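# Use the teach pendant to home all three axes

## Task

With the teach pendant, jog every one of the three axes until each sits at its home mark.

## Robot and tools

Robot: two arms, left_arm and right_arm, each on a fixed base and each ending in a five-finger hand (a left hand on left_arm, a right hand on right_arm). Measured base placements in the scene frame: left_arm at (+0.043, +0.409, 0) m, right_arm at (-0.048, -0.336, 0) m, both turned almost not at all about z. The job is done with the hands working a teach pendant, pressing its jog controls until all three axes reach their home marks, and the result must hold once the robot lets go.

Frames. The scene frame has its origin at table height midway between the nominal bases, +z up, +x out over the table, and left_arm on the +y side (this is not the image left). Each arm reports its hand pose and velocities in its own base frame. Commanded offsets are expressed along the axes of that arm's current Hand target. Fixed cameras and the table use the scene frame.

Hand point. A point about 0.05 m in front of the palm and 0.15 m out from the wrist flange. Its +z runs along the straightened fingers, +y comes out of the palm, +x crosses the palm away from the thumb on the right hand (toward the thumb on the left hand). Fingertips extend 0.06-0.07 m beyond the point along +z and sit 0.06 m behind it along -y. A wrist bracket on the little-finger side can strike things, and the wrist may hang lower than the hand, so watch table clearance.

The 28-number row (used by execute_actions and move). One flat list covering both arms, every number in [-1, 1]: left arm dx, dy, dz, rx, ry, rz; left hand thumb_turn, thumb_bend, index, middle, ring, little; left force_limit, speed; then the same fourteen for the right arm and hand. The six pose numbers are an offset, not a pose: they are measured from that arm's Hand target at the start of the action or move, in that target's own axes, with 1.0 = 0.6 m for dx, dy, dz and 1.0 = 180 degrees for the rotation vector rx, ry, rz. All zeros means hold the current Hand target; repeating a nonzero offset moves the arm further. Hand motor numbers are absolute targets: -1 open, +1 closed (thumb_turn +1 puts the thumb opposite the fingers). force_limit maps -1..+1 to roughly 0..10 N at the fingertip (0..15 N for the two thumb motors); speed rises from near zero at -1 to full speed at +0.48 and above. There is no no-change value: to leave a hand alone, resend its last commanded eight numbers (or, if it has never been commanded, its hand_measured six plus hand_force_limit and hand_speed). Close slowly (speed -0.94 or lower) for a gentle touch.

Tools.
execute_actions(actions, cameras): actions is a list of actions, each a table of up to 15 rows at 1/30 s per row; a short table repeats its last row to fill 15 steps. Every row counts from the action's starting Hand target. Images arrive only if actions is empty or cameras names them (names: cam_high, cam_low, cam_left_wrist, cam_right_wrist, or "all").
move(target, speed, blend, stop_force, zero, blocking, cameras): drives hand points in straight lines to the target row(s), offsets again from the current Hand target (a list of up to 15 rows, all counted from that same start). speed in m/s, 0.002 to 3.6, default 0.25. blend in m rounds corners in a list. stop_force in N, 3 to 120, ends an arm's path when it feels that much push; useful for approaching a button gently; leave it out when backing off a surface. blocking=false returns early (not allowed with stop_force). Moves do not avoid obstacles or the other arm and cap at 10 s.
wait(seconds 0 to 10): let time pass holding last commands.
stop(): brakes a running move.
zoom_image(camera, region [x0, y0, x1, y1] in pixels, at most 504 square): closer view of the newest image.
show_instructions(): shows reference pages.
zero_wrist_force(arm): re-zeroes that arm's wrist force sensor.
finished_scene(scene): ends the scene for good; call it only when the axes are homed.

Results. Each gives per-arm end_effector_position (m) and quat, velocities, Hand target (the last commanded pose after clipping, from which the next offsets count), joint positions and torques, wrist force and torque along the hand axes, and for each hand hand_measured, hand_stopped_by (moving, target, force, stalled, fault) and hand_load_n. The hand often rests slightly short of Hand target; send the missing distance as a fresh offset. A move adds a move: line such as done, off_target, moving, held or fault, plus limits (paced means clipped, held means steps were withheld). Commanded orientation is clipped to 32 degrees from the measured one per step.

Avoid. Pressing past a firm contact: arms are stiff and a torque or about 150 N force fault freezes the arm for 10 s. Fast touches, knocking the pendant off the table, letting the arms or hands touch each other (the clearance check does not always prevent it), finger overloads, and holding the arm stretched or pushing at an unreachable pose, which heats motors toward an over-temperature stop. Keep paths away from each arm's own base.

Each tool is called after "Emit:" in YAML: its name, and indented under it one key for each argument.

Reference images:

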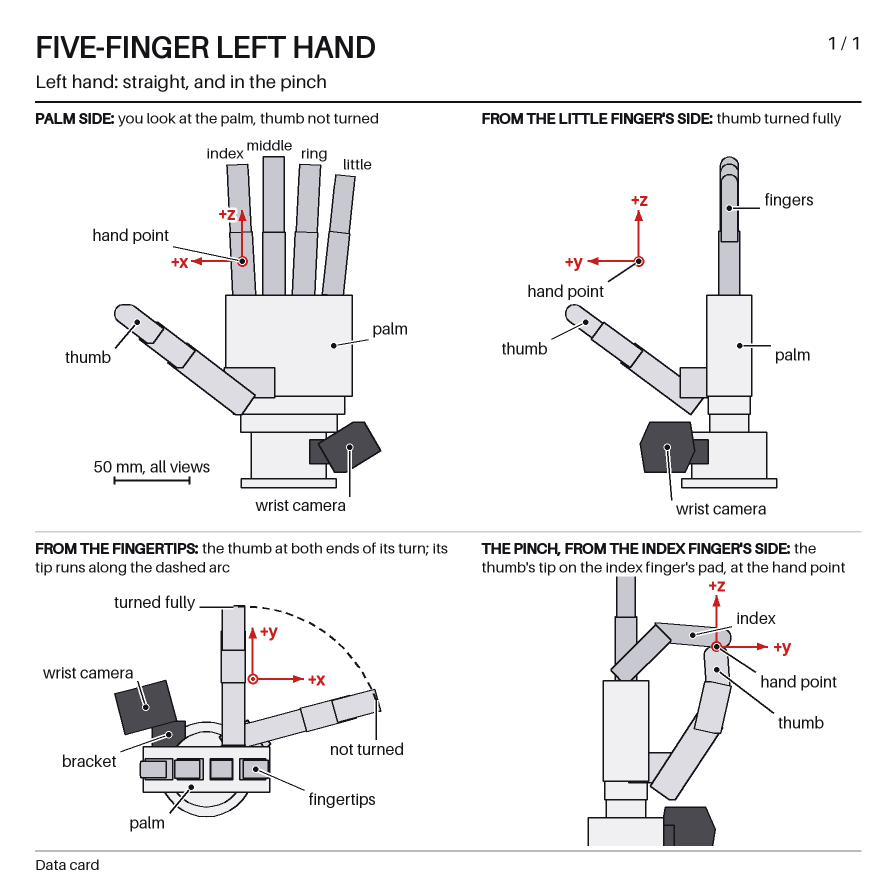

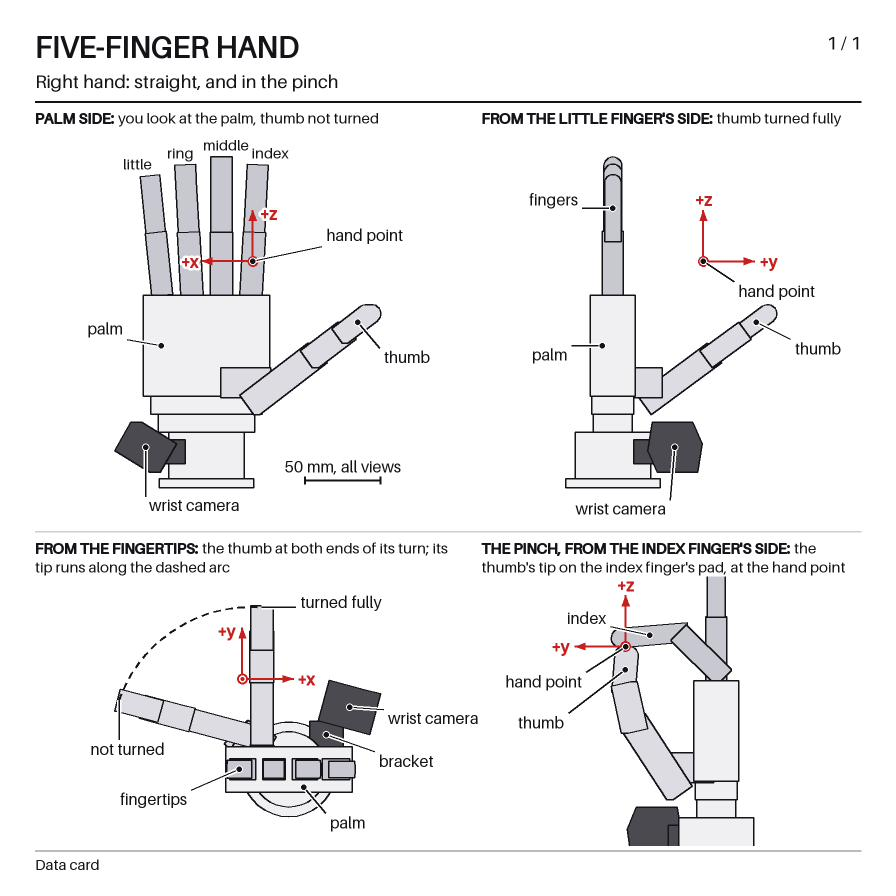

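## Session

Emit:
execute_actions:
  actions: []

Scene clock: 0.00 s.
left_arm: end_effector_position=(+0.7818, -0.2852, +0.2249) hand_measured=(-1.000, -1.000, -1.000, -1.000, -1.000, -1.000) hand_load_n=(+0.0, +0.0, +0.0, +0.0, -0.5, +0.0) hand_stopped_by=(target, target, target, target, target, target) hand_force_limit=0.00 hand_speed=-0.80 end_effector_quat_wxyz=(+0.092, +0.968, +0.075, +0.219) | right_arm: end_effector_position=(+0.7002, -0.0582, +0.1664) hand_measured=(-1.000, -1.000, -1.000, -1.000, -1.000, -1.000) hand_load_n=(+0.0, +0.0, -0.5, +0.0, +0.0, +0.0) hand_stopped_by=(target, target, target, target, target, target) hand_force_limit=0.00 hand_speed=-0.80 end_effector_quat_wxyz=(+0.002, +0.508, +0.861, +0.021)
Joint positions: left_arm=[3.045 -2.575 -0.372 1.845 -1.468 1.294] | right_arm=[-0.323 -0.705 0.76 1.501 1.53 -0.827]
Joint velocities: within noise
Joint torques (N m): no reading
Wrist force (N): no reading
Wrist torque (N m): no reading
Wrist force, peak (N): no reading
Hand target: left_arm +0.7818, -0.2852, +0.2249; +0.092, +0.968, +0.075, +0.219 | right_arm +0.7002, -0.0582, +0.1664; +0.002, +0.508, +0.861, +0.021

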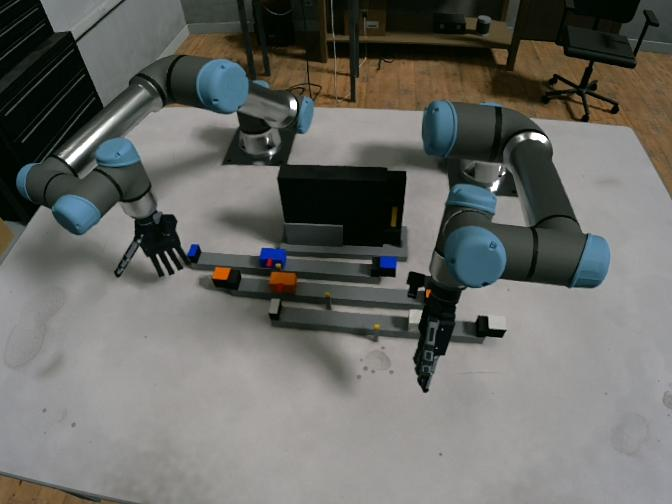

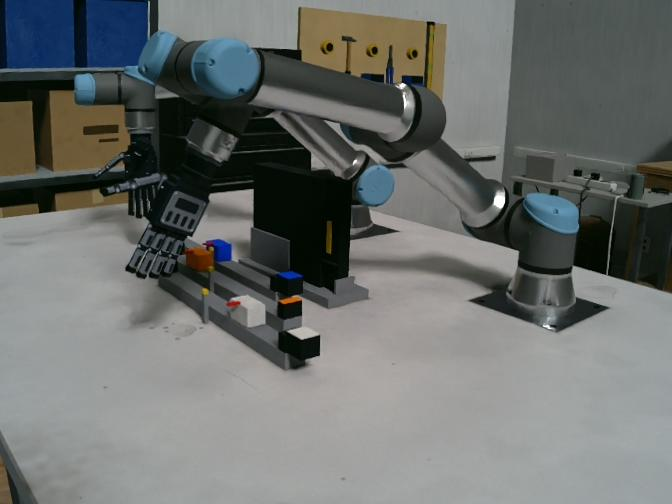

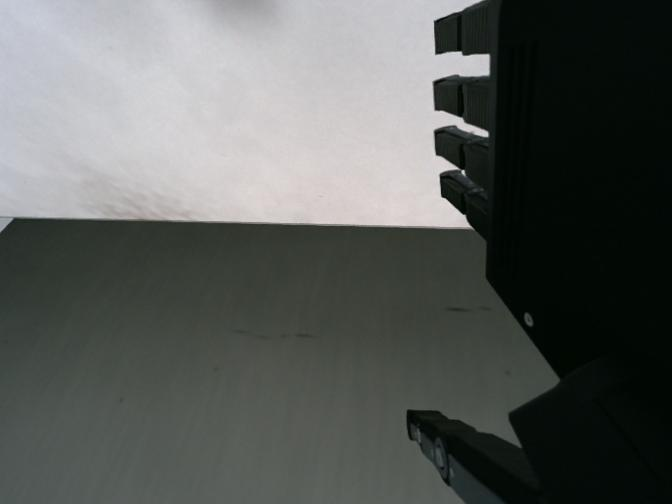

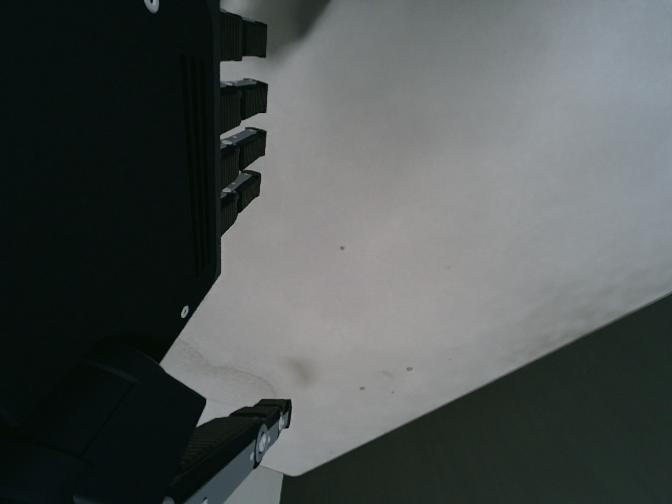

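Emit:
zoom_image:
  camera: "cam_high"
  region: [170, 150, 420, 350]

Emit:
zoom_image:
  camera: "cam_high"
  region: [360, 220, 520, 350]

Emit:
zoom_image:
  camera: "cam_low"
  region: [130, 150, 380, 380]

Emit:
zoom_image:
  camera: "cam_low"
  region: [180, 220, 340, 380]

Emit:
zoom_image:
  camera: "cam_high"
  region: [270, 150, 420, 270]

Scaled by 2.016.

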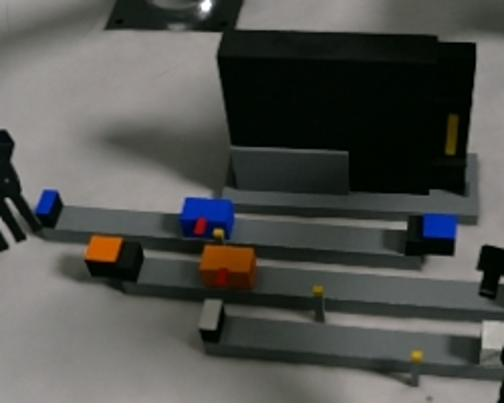

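Scaled by 3.150.

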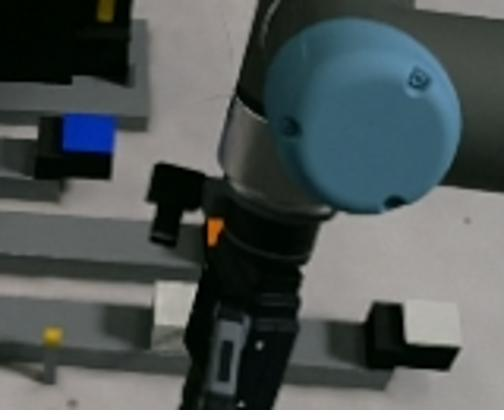

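Scaled by 2.016.

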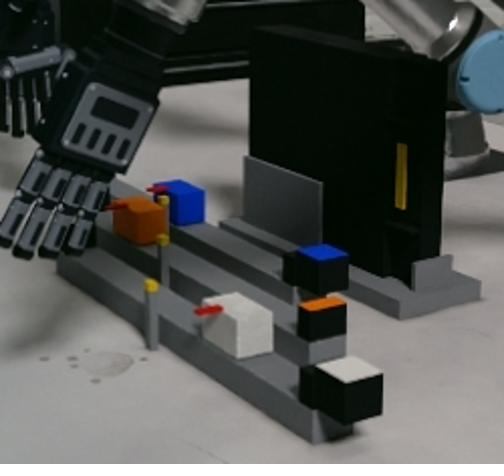

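Scaled by 3.150.

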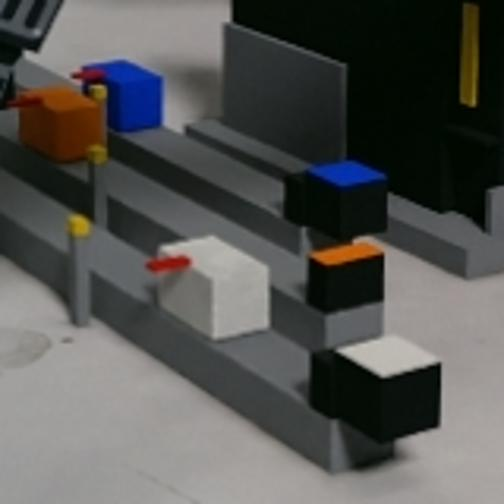

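Scaled by 3.360.

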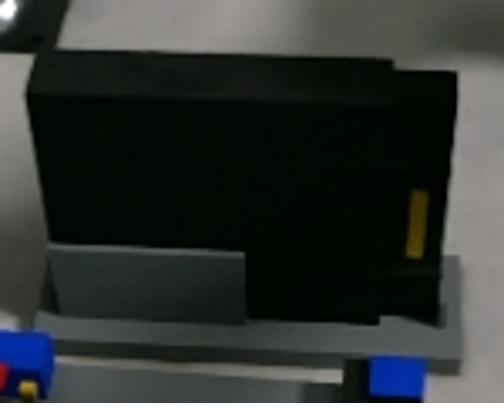

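Emit:
zoom_image:
  camera: "cam_high"
  region: [210, 80, 310, 180]

Emit:
zoom_image:
  camera: "cam_high"
  region: [430, 120, 530, 220]

Emit:
zoom_image:
  camera: "cam_high"
  region: [90, 180, 210, 300]

Emit:
zoom_image:
  camera: "cam_high"
  region: [370, 270, 500, 400]

Scaled by 5.040.

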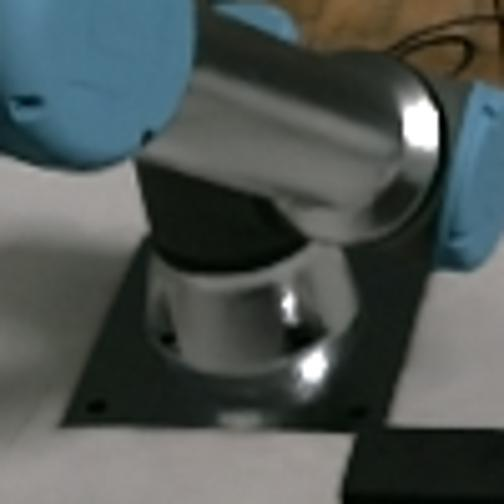

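Scaled by 5.040.

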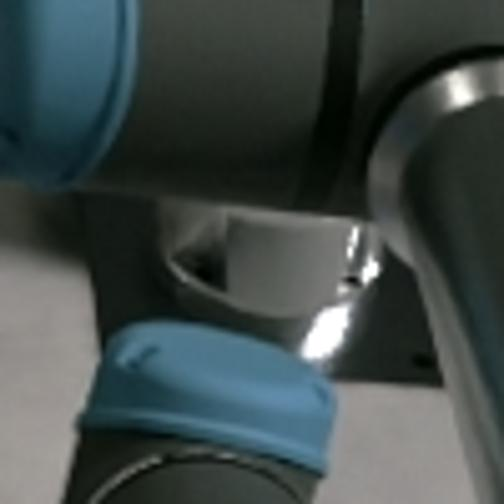

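Scaled by 4.200.

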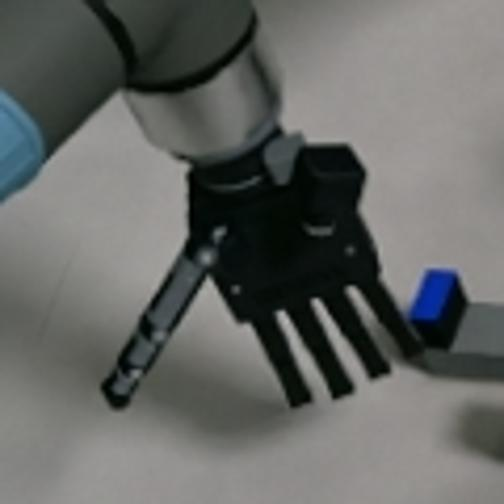

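Scaled by 3.877.

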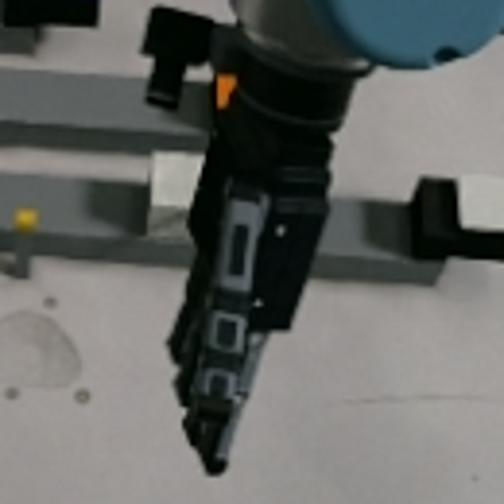

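Emit:
move:
  target:
    - [0,0,0,0,0,0,-1,-1,-1,-1,-1,-1,0,-0.8,0.0077,0.0162,-0.42,0,0,0,-1,-1,-1,-1,-1,-1,0,-0.8]
    - [0,0,0,0,0,0,-1,-1,-1,-1,-1,-1,0,-0.8,0.784,-0.377,-0.424,0,0,-0.339,-1,-1,-1,-1,-1,-1,0,-0.8]
  blend: 0.05
  cameras: ["all"]

Scene clock: 18.40 s.
left_arm: end_effector_position=(+0.7818, -0.2852, +0.2249) hand_measured=(-1.000, -1.000, -1.000, -1.000, -1.000, -1.000) hand_load_n=(+0.0, -0.5, +0.0, +0.0, +0.0, +0.0) hand_stopped_by=(target, target, target, target, target, target) hand_force_limit=0.00 hand_speed=-0.80 end_effector_quat_wxyz=(+0.092, +0.968, +0.075, +0.219) | right_arm: end_effector_position=(+0.2682, +0.2354, +0.4199) hand_measured=(-1.000, -1.000, -1.000, -1.000, -1.000, -1.000) hand_load_n=(+0.0, +0.0, +0.0, +0.0, +0.0, +0.0) hand_stopped_by=(target, target, target, target, target, target) hand_force_limit=0.00 hand_speed=-0.80 end_effector_quat_wxyz=(+0.013, +0.001, +1.000, +0.017)
Joint positions: left_arm=[3.045 -2.575 -0.372 1.845 -1.468 1.294] | right_arm=[0.139 -1.646 1.43 1.756 1.541 -1.43]
Joint torques (N m): left_arm=[1.46 58.77 19.86 -1.38 0.11 0.31] | right_arm=[7.18 -13.09 -18.77 1.01 -0.34 -1.76]
Wrist force (N): left_arm=[0.1 -0.2 -0.2] | right_arm=[0.1 0.3 -0.7]
Wrist torque (N m): left_arm=[-0.02 -0.02 0.01] | right_arm=[0.07 0.00 0.06]
Wrist force, peak (N): left_arm=[0.0 -0.4 -0.2] | right_arm=[-0.3 0.1 2.1]
Hand target: left_arm +0.7818, -0.2852, +0.2249; +0.092, +0.968, +0.075, +0.219 | right_arm +0.2681, +0.2355, +0.4199; +0.013, +0.001, +1.000, +0.017
Off the commanded pose: left_arm 0.000 m, 0 deg | right_arm 0.000 m, 0 deg.
elbow stopped short (right arm): the move would have taken joint 3 (elbow) straighter than the controller allows.
move: done

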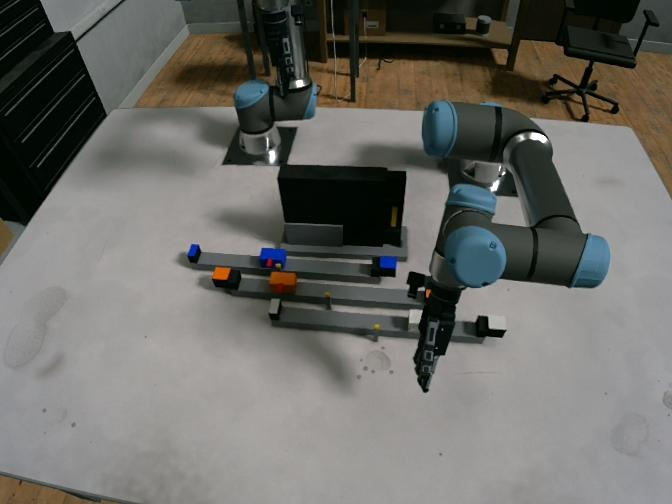

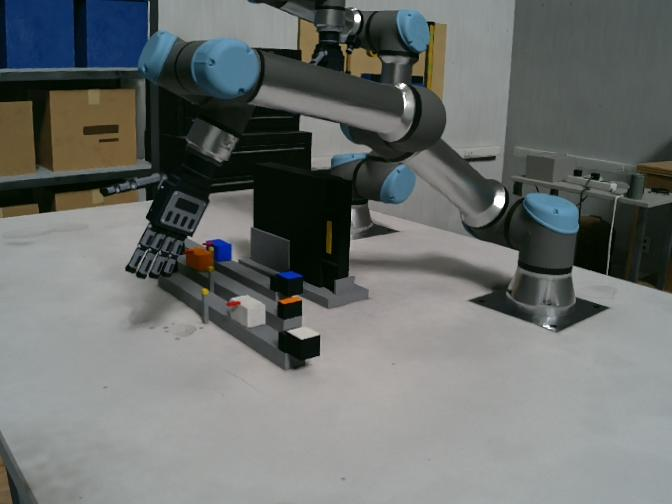

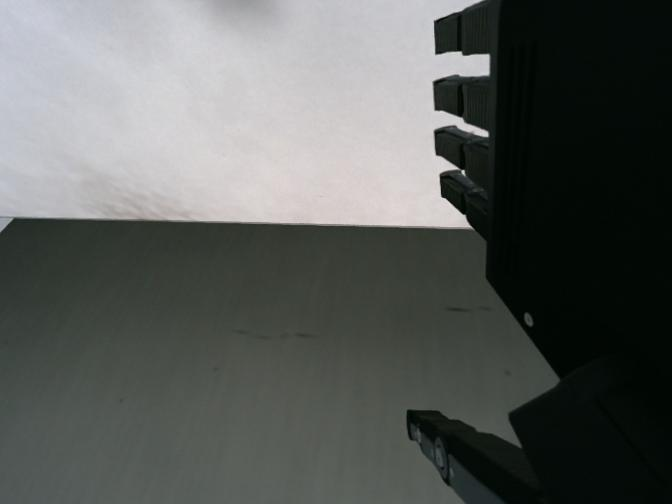

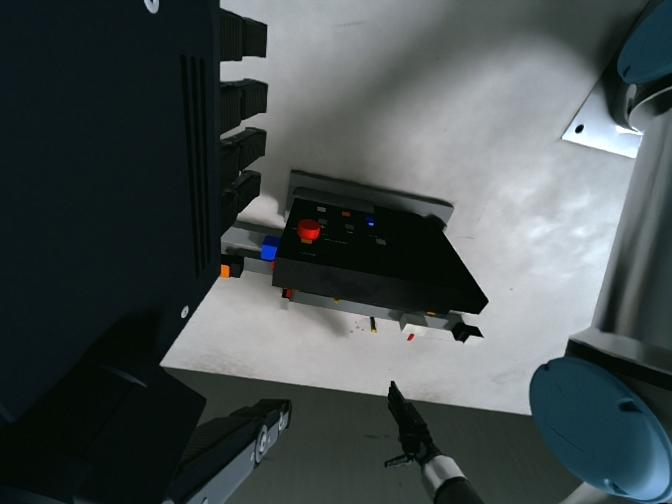

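Emit:
zoom_image:
  camera: "cam_right_wrist"
  region: [250, 160, 500, 350]

Emit:
zoom_image:
  camera: "cam_right_wrist"
  region: [270, 180, 410, 290]

Scaled by 2.016.

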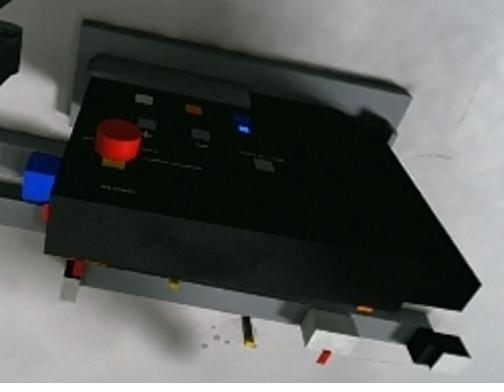

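Scaled by 3.600.

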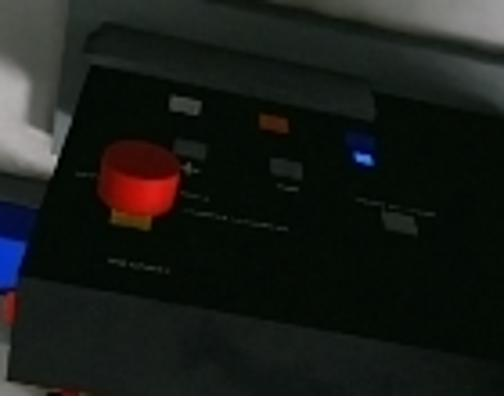

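Emit:
move:
  target: [0,0,0,0,0,0,-1,-1,-1,-1,-1,-1,0,-0.8,-0.02,0,0.3667,0,-0.1667,0,-1,-1,-1,-1,-1,-1,0,-0.8]
  cameras: ["all"]

Scene clock: 24.53 s.
left_arm: end_effector_position=(+0.7818, -0.2852, +0.2249) hand_measured=(-1.000, -1.000, -1.000, -1.000, -1.000, -1.000) hand_load_n=(+0.0, +0.0, +0.0, +0.0, +0.5, +0.0) hand_stopped_by=(target, target, target, target, target, target) hand_force_limit=0.00 hand_speed=-0.80 end_effector_quat_wxyz=(+0.092, +0.968, +0.075, +0.219) | right_arm: end_effector_position=(+0.2858, +0.2430, +0.2005) hand_measured=(-1.000, -1.000, -1.000, -1.000, -1.000, -1.000) hand_load_n=(+0.0, +0.0, +0.0, +0.0, +0.0, +0.0) hand_stopped_by=(target, target, target, target, target, target) hand_force_limit=0.00 hand_speed=-0.80 end_effector_quat_wxyz=(+0.271, +0.005, +0.962, +0.016) end_effector_velocity=(+0.001, +0.000, -0.001) end_effector_angular_velocity=(+0.001, -0.004, +0.000)
Joint positions: left_arm=[3.045 -2.575 -0.372 1.845 -1.468 1.294] | right_arm=[0.283 -1.84 2.166 0.706 1.689 -1.311]
Joint velocities: left_arm=[within noise] | right_arm=[0 0 0.003 -0.006 0 0]
Joint torques (N m): left_arm=[1.54 58.92 19.58 -1.41 0.3 0.28] | right_arm=[-2.82 -8.82 -10.15 -0.1 -1.88 -1.91]
Wrist force (N): left_arm=[-0.1 -0.2 0.0] | right_arm=[0.0 -0.3 -0.8]
Wrist torque (N m): left_arm=[-0.03 0.01 0.00] | right_arm=[-0.02 0.02 -0.07]
Wrist force, peak (N): left_arm=[-0.4 -0.2 -0.2] | right_arm=[-0.2 0.3 -2.3]
Hand target: left_arm +0.7818, -0.2852, +0.2249; +0.092, +0.968, +0.075, +0.219 | right_arm +0.2858, +0.2430, +0.2004; +0.271, +0.005, +0.962, +0.016
Off the commanded pose: left_arm 0.000 m, 0 deg | right_arm 0.000 m, 0 deg.
move: done

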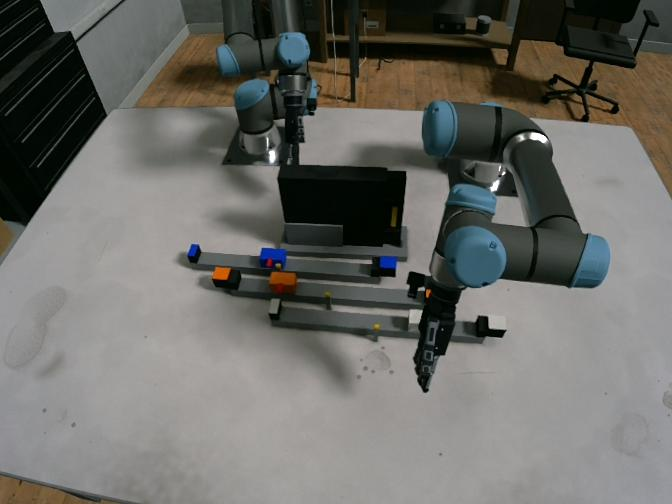

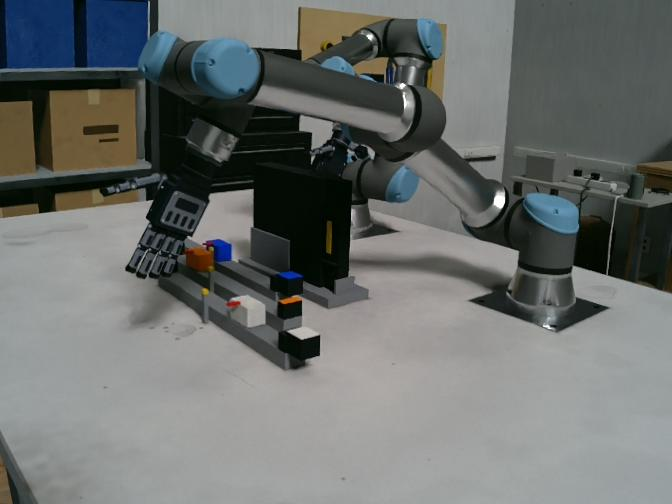

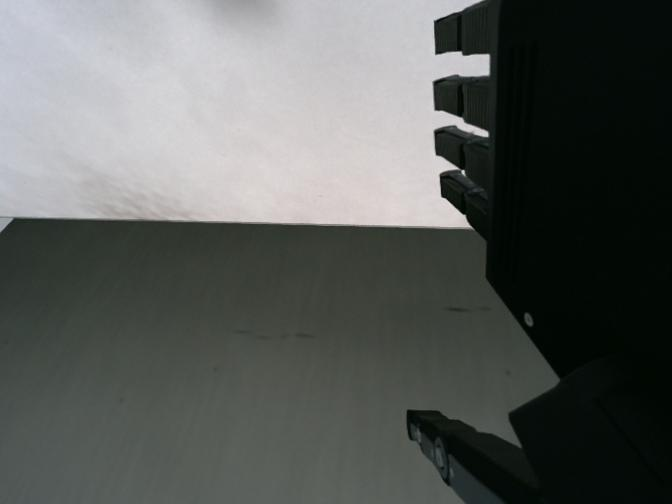

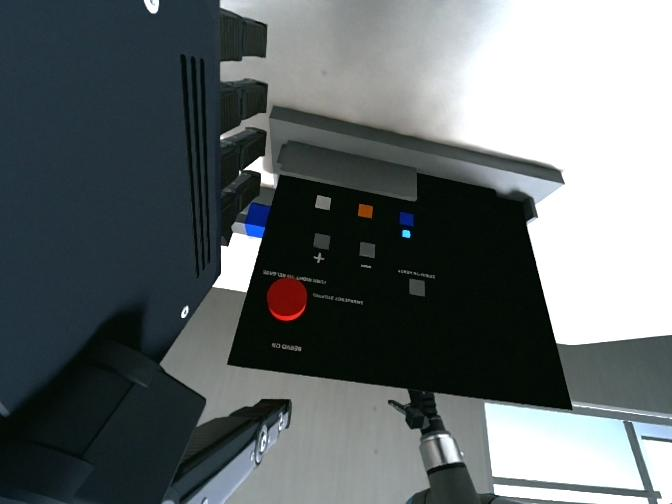

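Emit:
zoom_image:
  camera: "cam_right_wrist"
  region: [220, 100, 470, 370]

Emit:
zoom_image:
  camera: "cam_right_wrist"
  region: [250, 190, 350, 290]

Emit:
zoom_image:
  camera: "cam_right_wrist"
  region: [240, 260, 340, 360]

Emit:
zoom_image:
  camera: "cam_right_wrist"
  region: [370, 190, 450, 310]

Scaled by 1.867.

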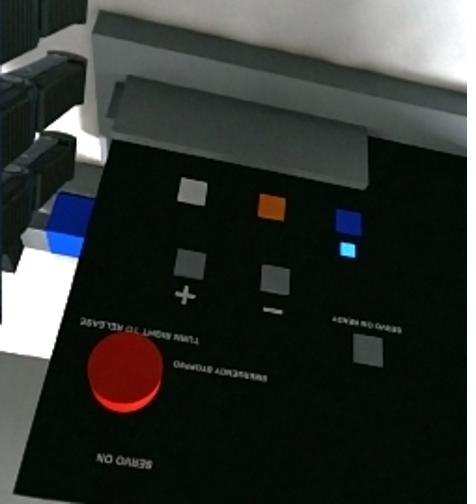

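Scaled by 5.040.

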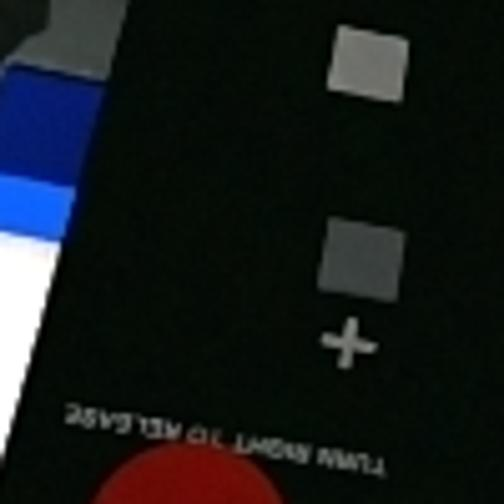

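Scaled by 5.040.

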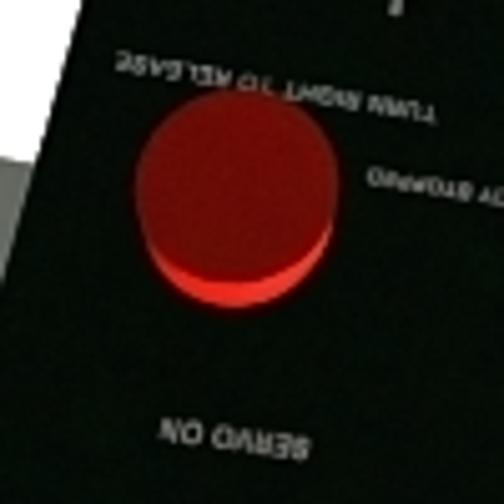

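Scaled by 4.200.

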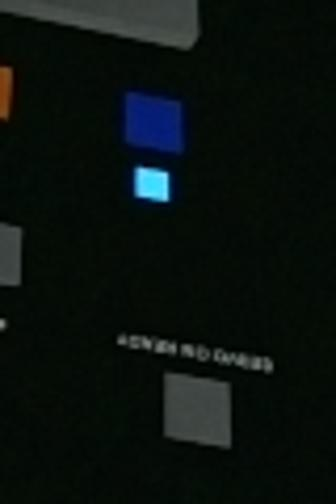

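Emit:
zoom_image:
  camera: "cam_low"
  region: [230, 150, 390, 310]

Emit:
zoom_image:
  camera: "cam_high"
  region: [360, 150, 430, 270]

Scaled by 3.150.

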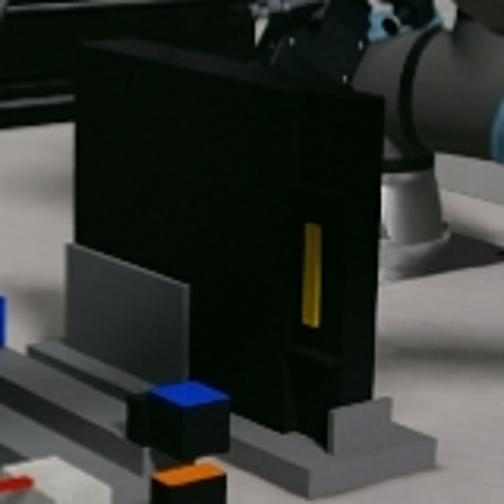

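Scaled by 4.200.

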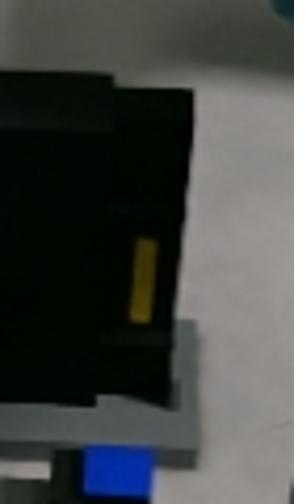

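Emit:
move:
  target: [0,0,0,0,0,0,-1,-1,-1,-1,-1,-1,0,-0.8,-0.1423,0.1427,-0.0575,0,0,0,-1,-1,-1,-1,-1,-1,0,-0.8]
  cameras: ["cam_right_wrist"]

Emit:
zoom_image:
  camera: "cam_right_wrist"
  region: [200, 120, 400, 320]

Scene clock: 43.17 s.
left_arm: end_effector_position=(+0.7818, -0.2852, +0.2249) hand_measured=(-1.000, -1.000, -1.000, -1.000, -1.000, -1.000) hand_load_n=(-0.5, +0.0, +0.0, +0.0, +0.0, +0.0) hand_stopped_by=(target, target, target, target, target, target) hand_force_limit=0.00 hand_speed=-0.80 end_effector_quat_wxyz=(+0.092, +0.968, +0.075, +0.219) | right_arm: end_effector_position=(+0.3406, +0.3259, +0.2773) hand_measured=(-1.000, -1.000, -1.000, -1.000, -1.000, -1.000) hand_load_n=(+0.0, -0.5, +0.0, +0.0, +0.0, +0.0) hand_stopped_by=(target, target, target, target, target, target) hand_force_limit=0.00 hand_speed=-0.80 end_effector_quat_wxyz=(+0.271, +0.005, +0.962, +0.016)
Joint positions: left_arm=[3.045 -2.575 -0.372 1.845 -1.468 1.294] | right_arm=[0.521 -1.596 1.768 0.897 1.808 -1.1]
Joint torques (N m): left_arm=[2.05 59 19.62 -1.51 0.36 0.16] | right_arm=[5.55 -12.66 -24.34 2.72 -2.06 -0.15]
Wrist force (N): left_arm=[-0.1 -0.1 -0.1] | right_arm=[0.0 -0.4 -0.5]
Wrist torque (N m): left_arm=[-0.01 0.02 0.00] | right_arm=[-0.05 0.02 -0.02]
Wrist force, peak (N): left_arm=[-0.4 -0.2 -0.3] | right_arm=[1.4 -1.7 0.2]
Hand target: left_arm +0.7818, -0.2852, +0.2249; +0.092, +0.968, +0.075, +0.219 | right_arm +0.3406, +0.3260, +0.2773; +0.271, +0.005, +0.962, +0.016
Off the commanded pose: left_arm 0.000 m, 0 deg | right_arm 0.000 m, 0 deg.
move: done
Images, in order (width x height): cam_right_wrist 672x504.

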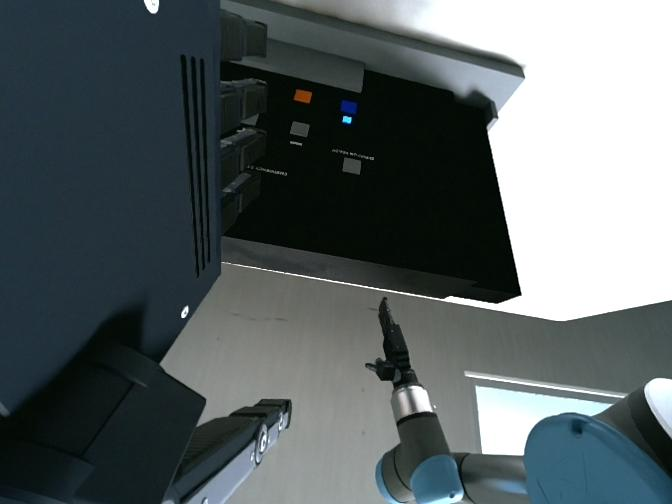

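Scaled by 2.520.

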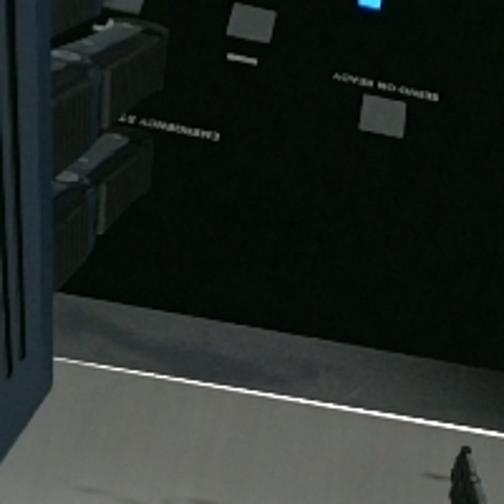

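Emit:
move:
  target: [0,0,0,0,0,0,-1,-1,-1,-1,-1,-1,0,-0.8,-0.0034,-0.1999,-0.0056,0,0,0,-1,-1,-1,-1,-1,-1,0,-0.8]
  cameras: ["cam_right_wrist"]

Emit:
zoom_image:
  camera: "cam_right_wrist"
  region: [240, 120, 400, 280]

Scene clock: 44.80 s.
left_arm: end_effector_position=(+0.7818, -0.2852, +0.2249) hand_measured=(-1.000, -1.000, -1.000, -1.000, -1.000, -1.000) hand_load_n=(+0.0, +0.0, +0.0, +0.0, +0.0, +0.0) hand_stopped_by=(target, target, target, target, target, target) hand_force_limit=0.00 hand_speed=-0.80 end_effector_quat_wxyz=(+0.092, +0.968, +0.075, +0.219) | right_arm: end_effector_position=(+0.3406, +0.2060, +0.2771) hand_measured=(-1.000, -1.000, -1.000, -1.000, -1.000, -1.000) hand_load_n=(+0.0, +0.0, +0.0, +0.0, +0.5, +0.0) hand_stopped_by=(target, target, target, target, target, target) hand_force_limit=0.00 hand_speed=-0.80 end_effector_quat_wxyz=(+0.271, +0.005, +0.962, +0.016) end_effector_velocity=(+0.000, +0.000, +0.000) end_effector_angular_velocity=(-0.002, +0.000, +0.002)
Joint positions: left_arm=[3.045 -2.575 -0.372 1.845 -1.468 1.294] | right_arm=[0.032 -1.848 1.968 0.901 1.559 -1.525]
Joint velocities: left_arm=[within noise] | right_arm=[-0.002 0 0 0 -0.001 -0.005]
Joint torques (N m): left_arm=[1.77 58.43 19.97 -1.43 0.3 0.2] | right_arm=[-4.06 -11.76 -22.06 0.32 -0.62 -1.58]
Wrist force (N): left_arm=[-0.1 -0.1 -0.1] | right_arm=[-0.2 -0.3 -0.5]
Wrist torque (N m): left_arm=[-0.02 0.01 0.00] | right_arm=[-0.04 0.03 -0.13]
Wrist force, peak (N): left_arm=[-0.3 0.2 0.1] | right_arm=[-0.4 -2.2 -1.0]
Hand target: left_arm +0.7818, -0.2852, +0.2249; +0.092, +0.968, +0.075, +0.219 | right_arm +0.3406, +0.2060, +0.2771; +0.271, +0.005, +0.962, +0.016
Off the commanded pose: left_arm 0.000 m, 0 deg | right_arm 0.000 m, 0 deg.
move: done
Images, in order (width x height): cam_right_wrist 672x504.

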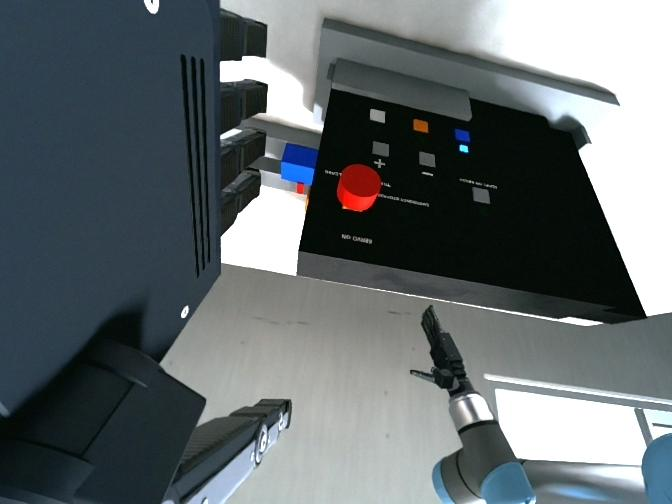

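Scaled by 3.150.

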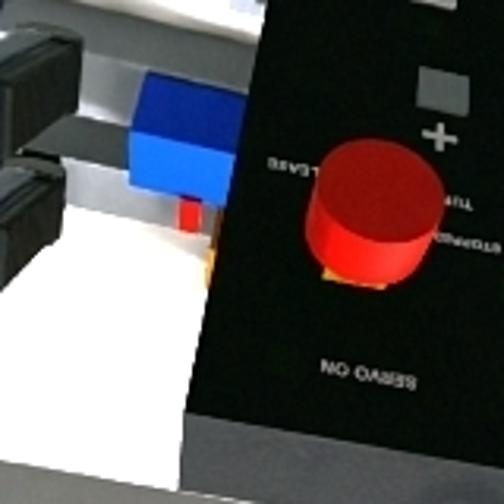

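Emit:
zoom_image:
  camera: "cam_right_wrist"
  region: [310, 150, 380, 220]

Emit:
zoom_image:
  camera: "cam_right_wrist"
  region: [370, 150, 450, 230]

Emit:
zoom_image:
  camera: "cam_right_wrist"
  region: [310, 210, 410, 290]

Emit:
zoom_image:
  camera: "cam_right_wrist"
  region: [360, 100, 510, 220]

Scaled by 7.200.

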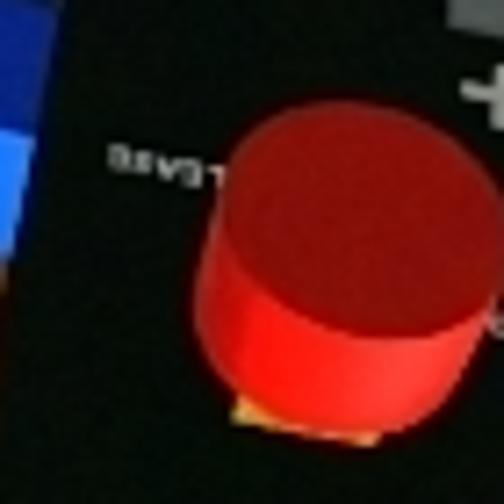

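Scaled by 6.300.

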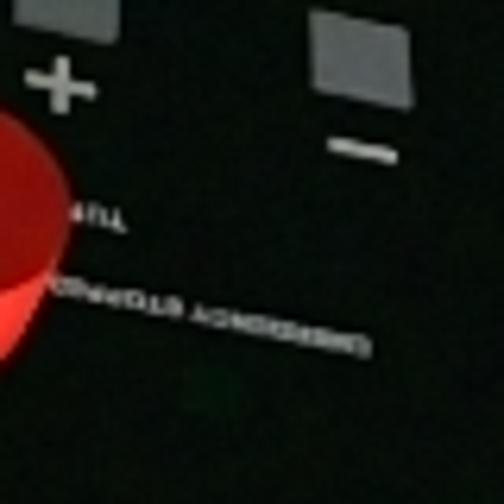

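Scaled by 5.040.

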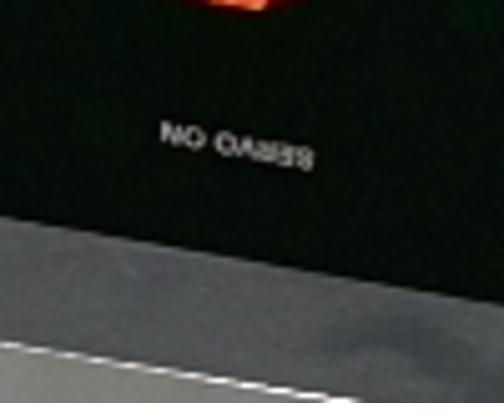

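Scaled by 3.360.

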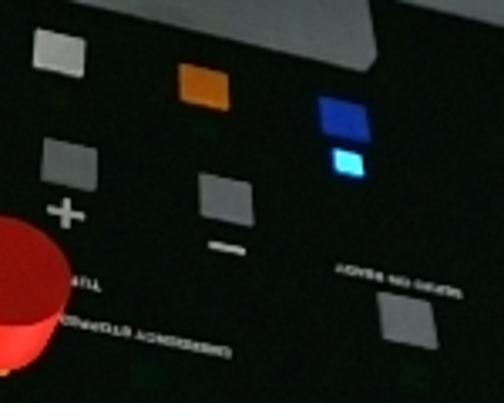

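Emit:
move:
  target: [0,0,0,0,0,0,-1,-1,-1,-1,-1,-1,0,-0.8,0.0157,0.2167,-0.0458,-0.0522,-0.0652,0.4905,-1,-1,-1,1,1,1,-0.4,-0.2]
  cameras: ["all"]

Scene clock: 55.80 s.
left_arm: end_effector_position=(+0.7818, -0.2852, +0.2249) hand_measured=(-1.000, -1.000, -1.000, -1.000, -1.000, -1.000) hand_load_n=(+0.0, +0.0, +0.0, +0.0, +0.0, +0.0) hand_stopped_by=(target, target, target, target, target, target) hand_force_limit=0.00 hand_speed=-0.80 end_effector_quat_wxyz=(+0.092, +0.968, +0.075, +0.219) | right_arm: end_effector_position=(+0.3183, +0.3353, +0.3000) hand_measured=(-1.000, -1.000, -1.000, +1.000, +1.000, +1.000) hand_load_n=(+0.0, +0.0, +0.0, +0.0, +0.0, +0.0) hand_stopped_by=(target, target, target, target, target, target) hand_force_limit=-0.40 hand_speed=-0.20 end_effector_quat_wxyz=(+0.270, +0.653, +0.654, +0.271)
Joint positions: left_arm=[3.045 -2.575 -0.372 1.845 -1.468 1.294] | right_arm=[0.948 -1.426 1.679 0.789 2.182 0.777]
Joint torques (N m): left_arm=[2.21 58.58 19.99 -1.55 0.5 0.15] | right_arm=[-0.26 -32.5 -17.22 0.52 -1.34 1.87]
Wrist force (N): left_arm=[-0.2 -0.1 -0.3] | right_arm=[-0.4 0.7 -0.4]
Wrist torque (N m): left_arm=[0.00 0.02 -0.01] | right_arm=[0.00 0.18 -0.16]
Wrist force, peak (N): left_arm=[-0.2 -0.4 -0.1] | right_arm=[-0.7 0.9 -0.6]
Hand target: left_arm +0.7818, -0.2852, +0.2249; +0.092, +0.968, +0.075, +0.219 | right_arm +0.3183, +0.3353, +0.3001; +0.270, +0.653, +0.653, +0.271
Off the commanded pose: left_arm 0.000 m, 0 deg | right_arm 0.000 m, 0 deg.
move: done

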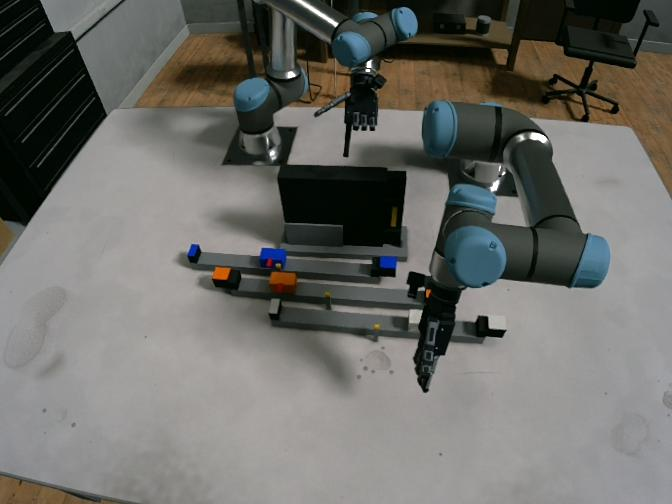

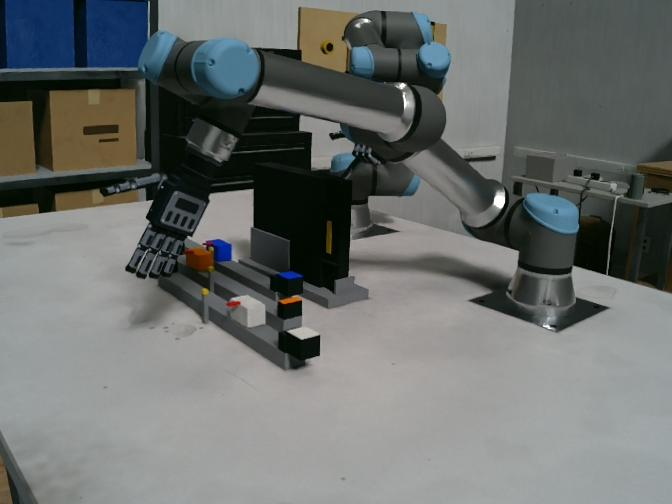

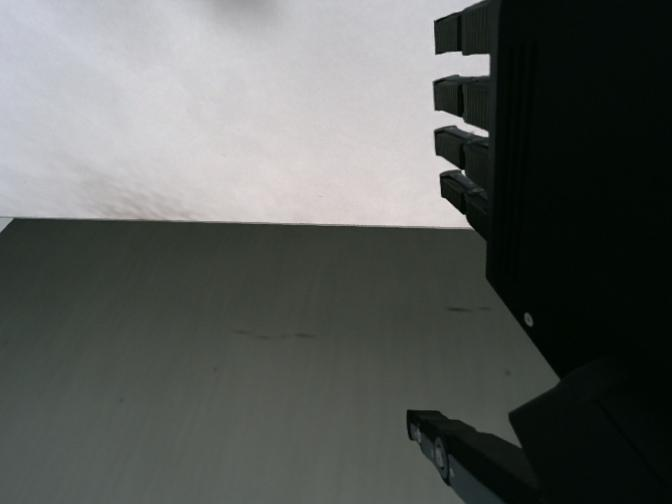

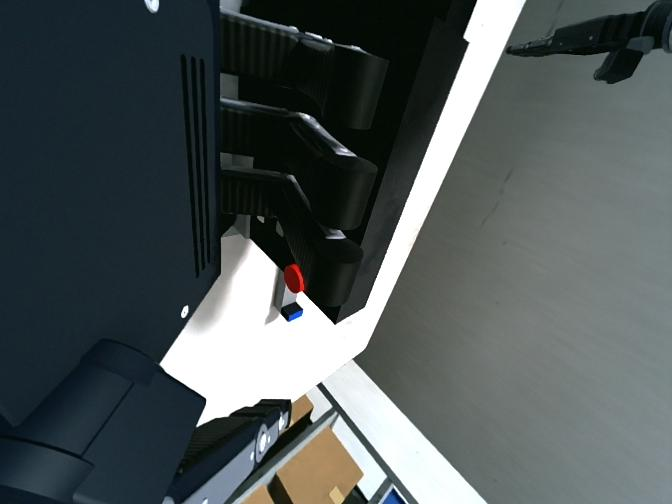

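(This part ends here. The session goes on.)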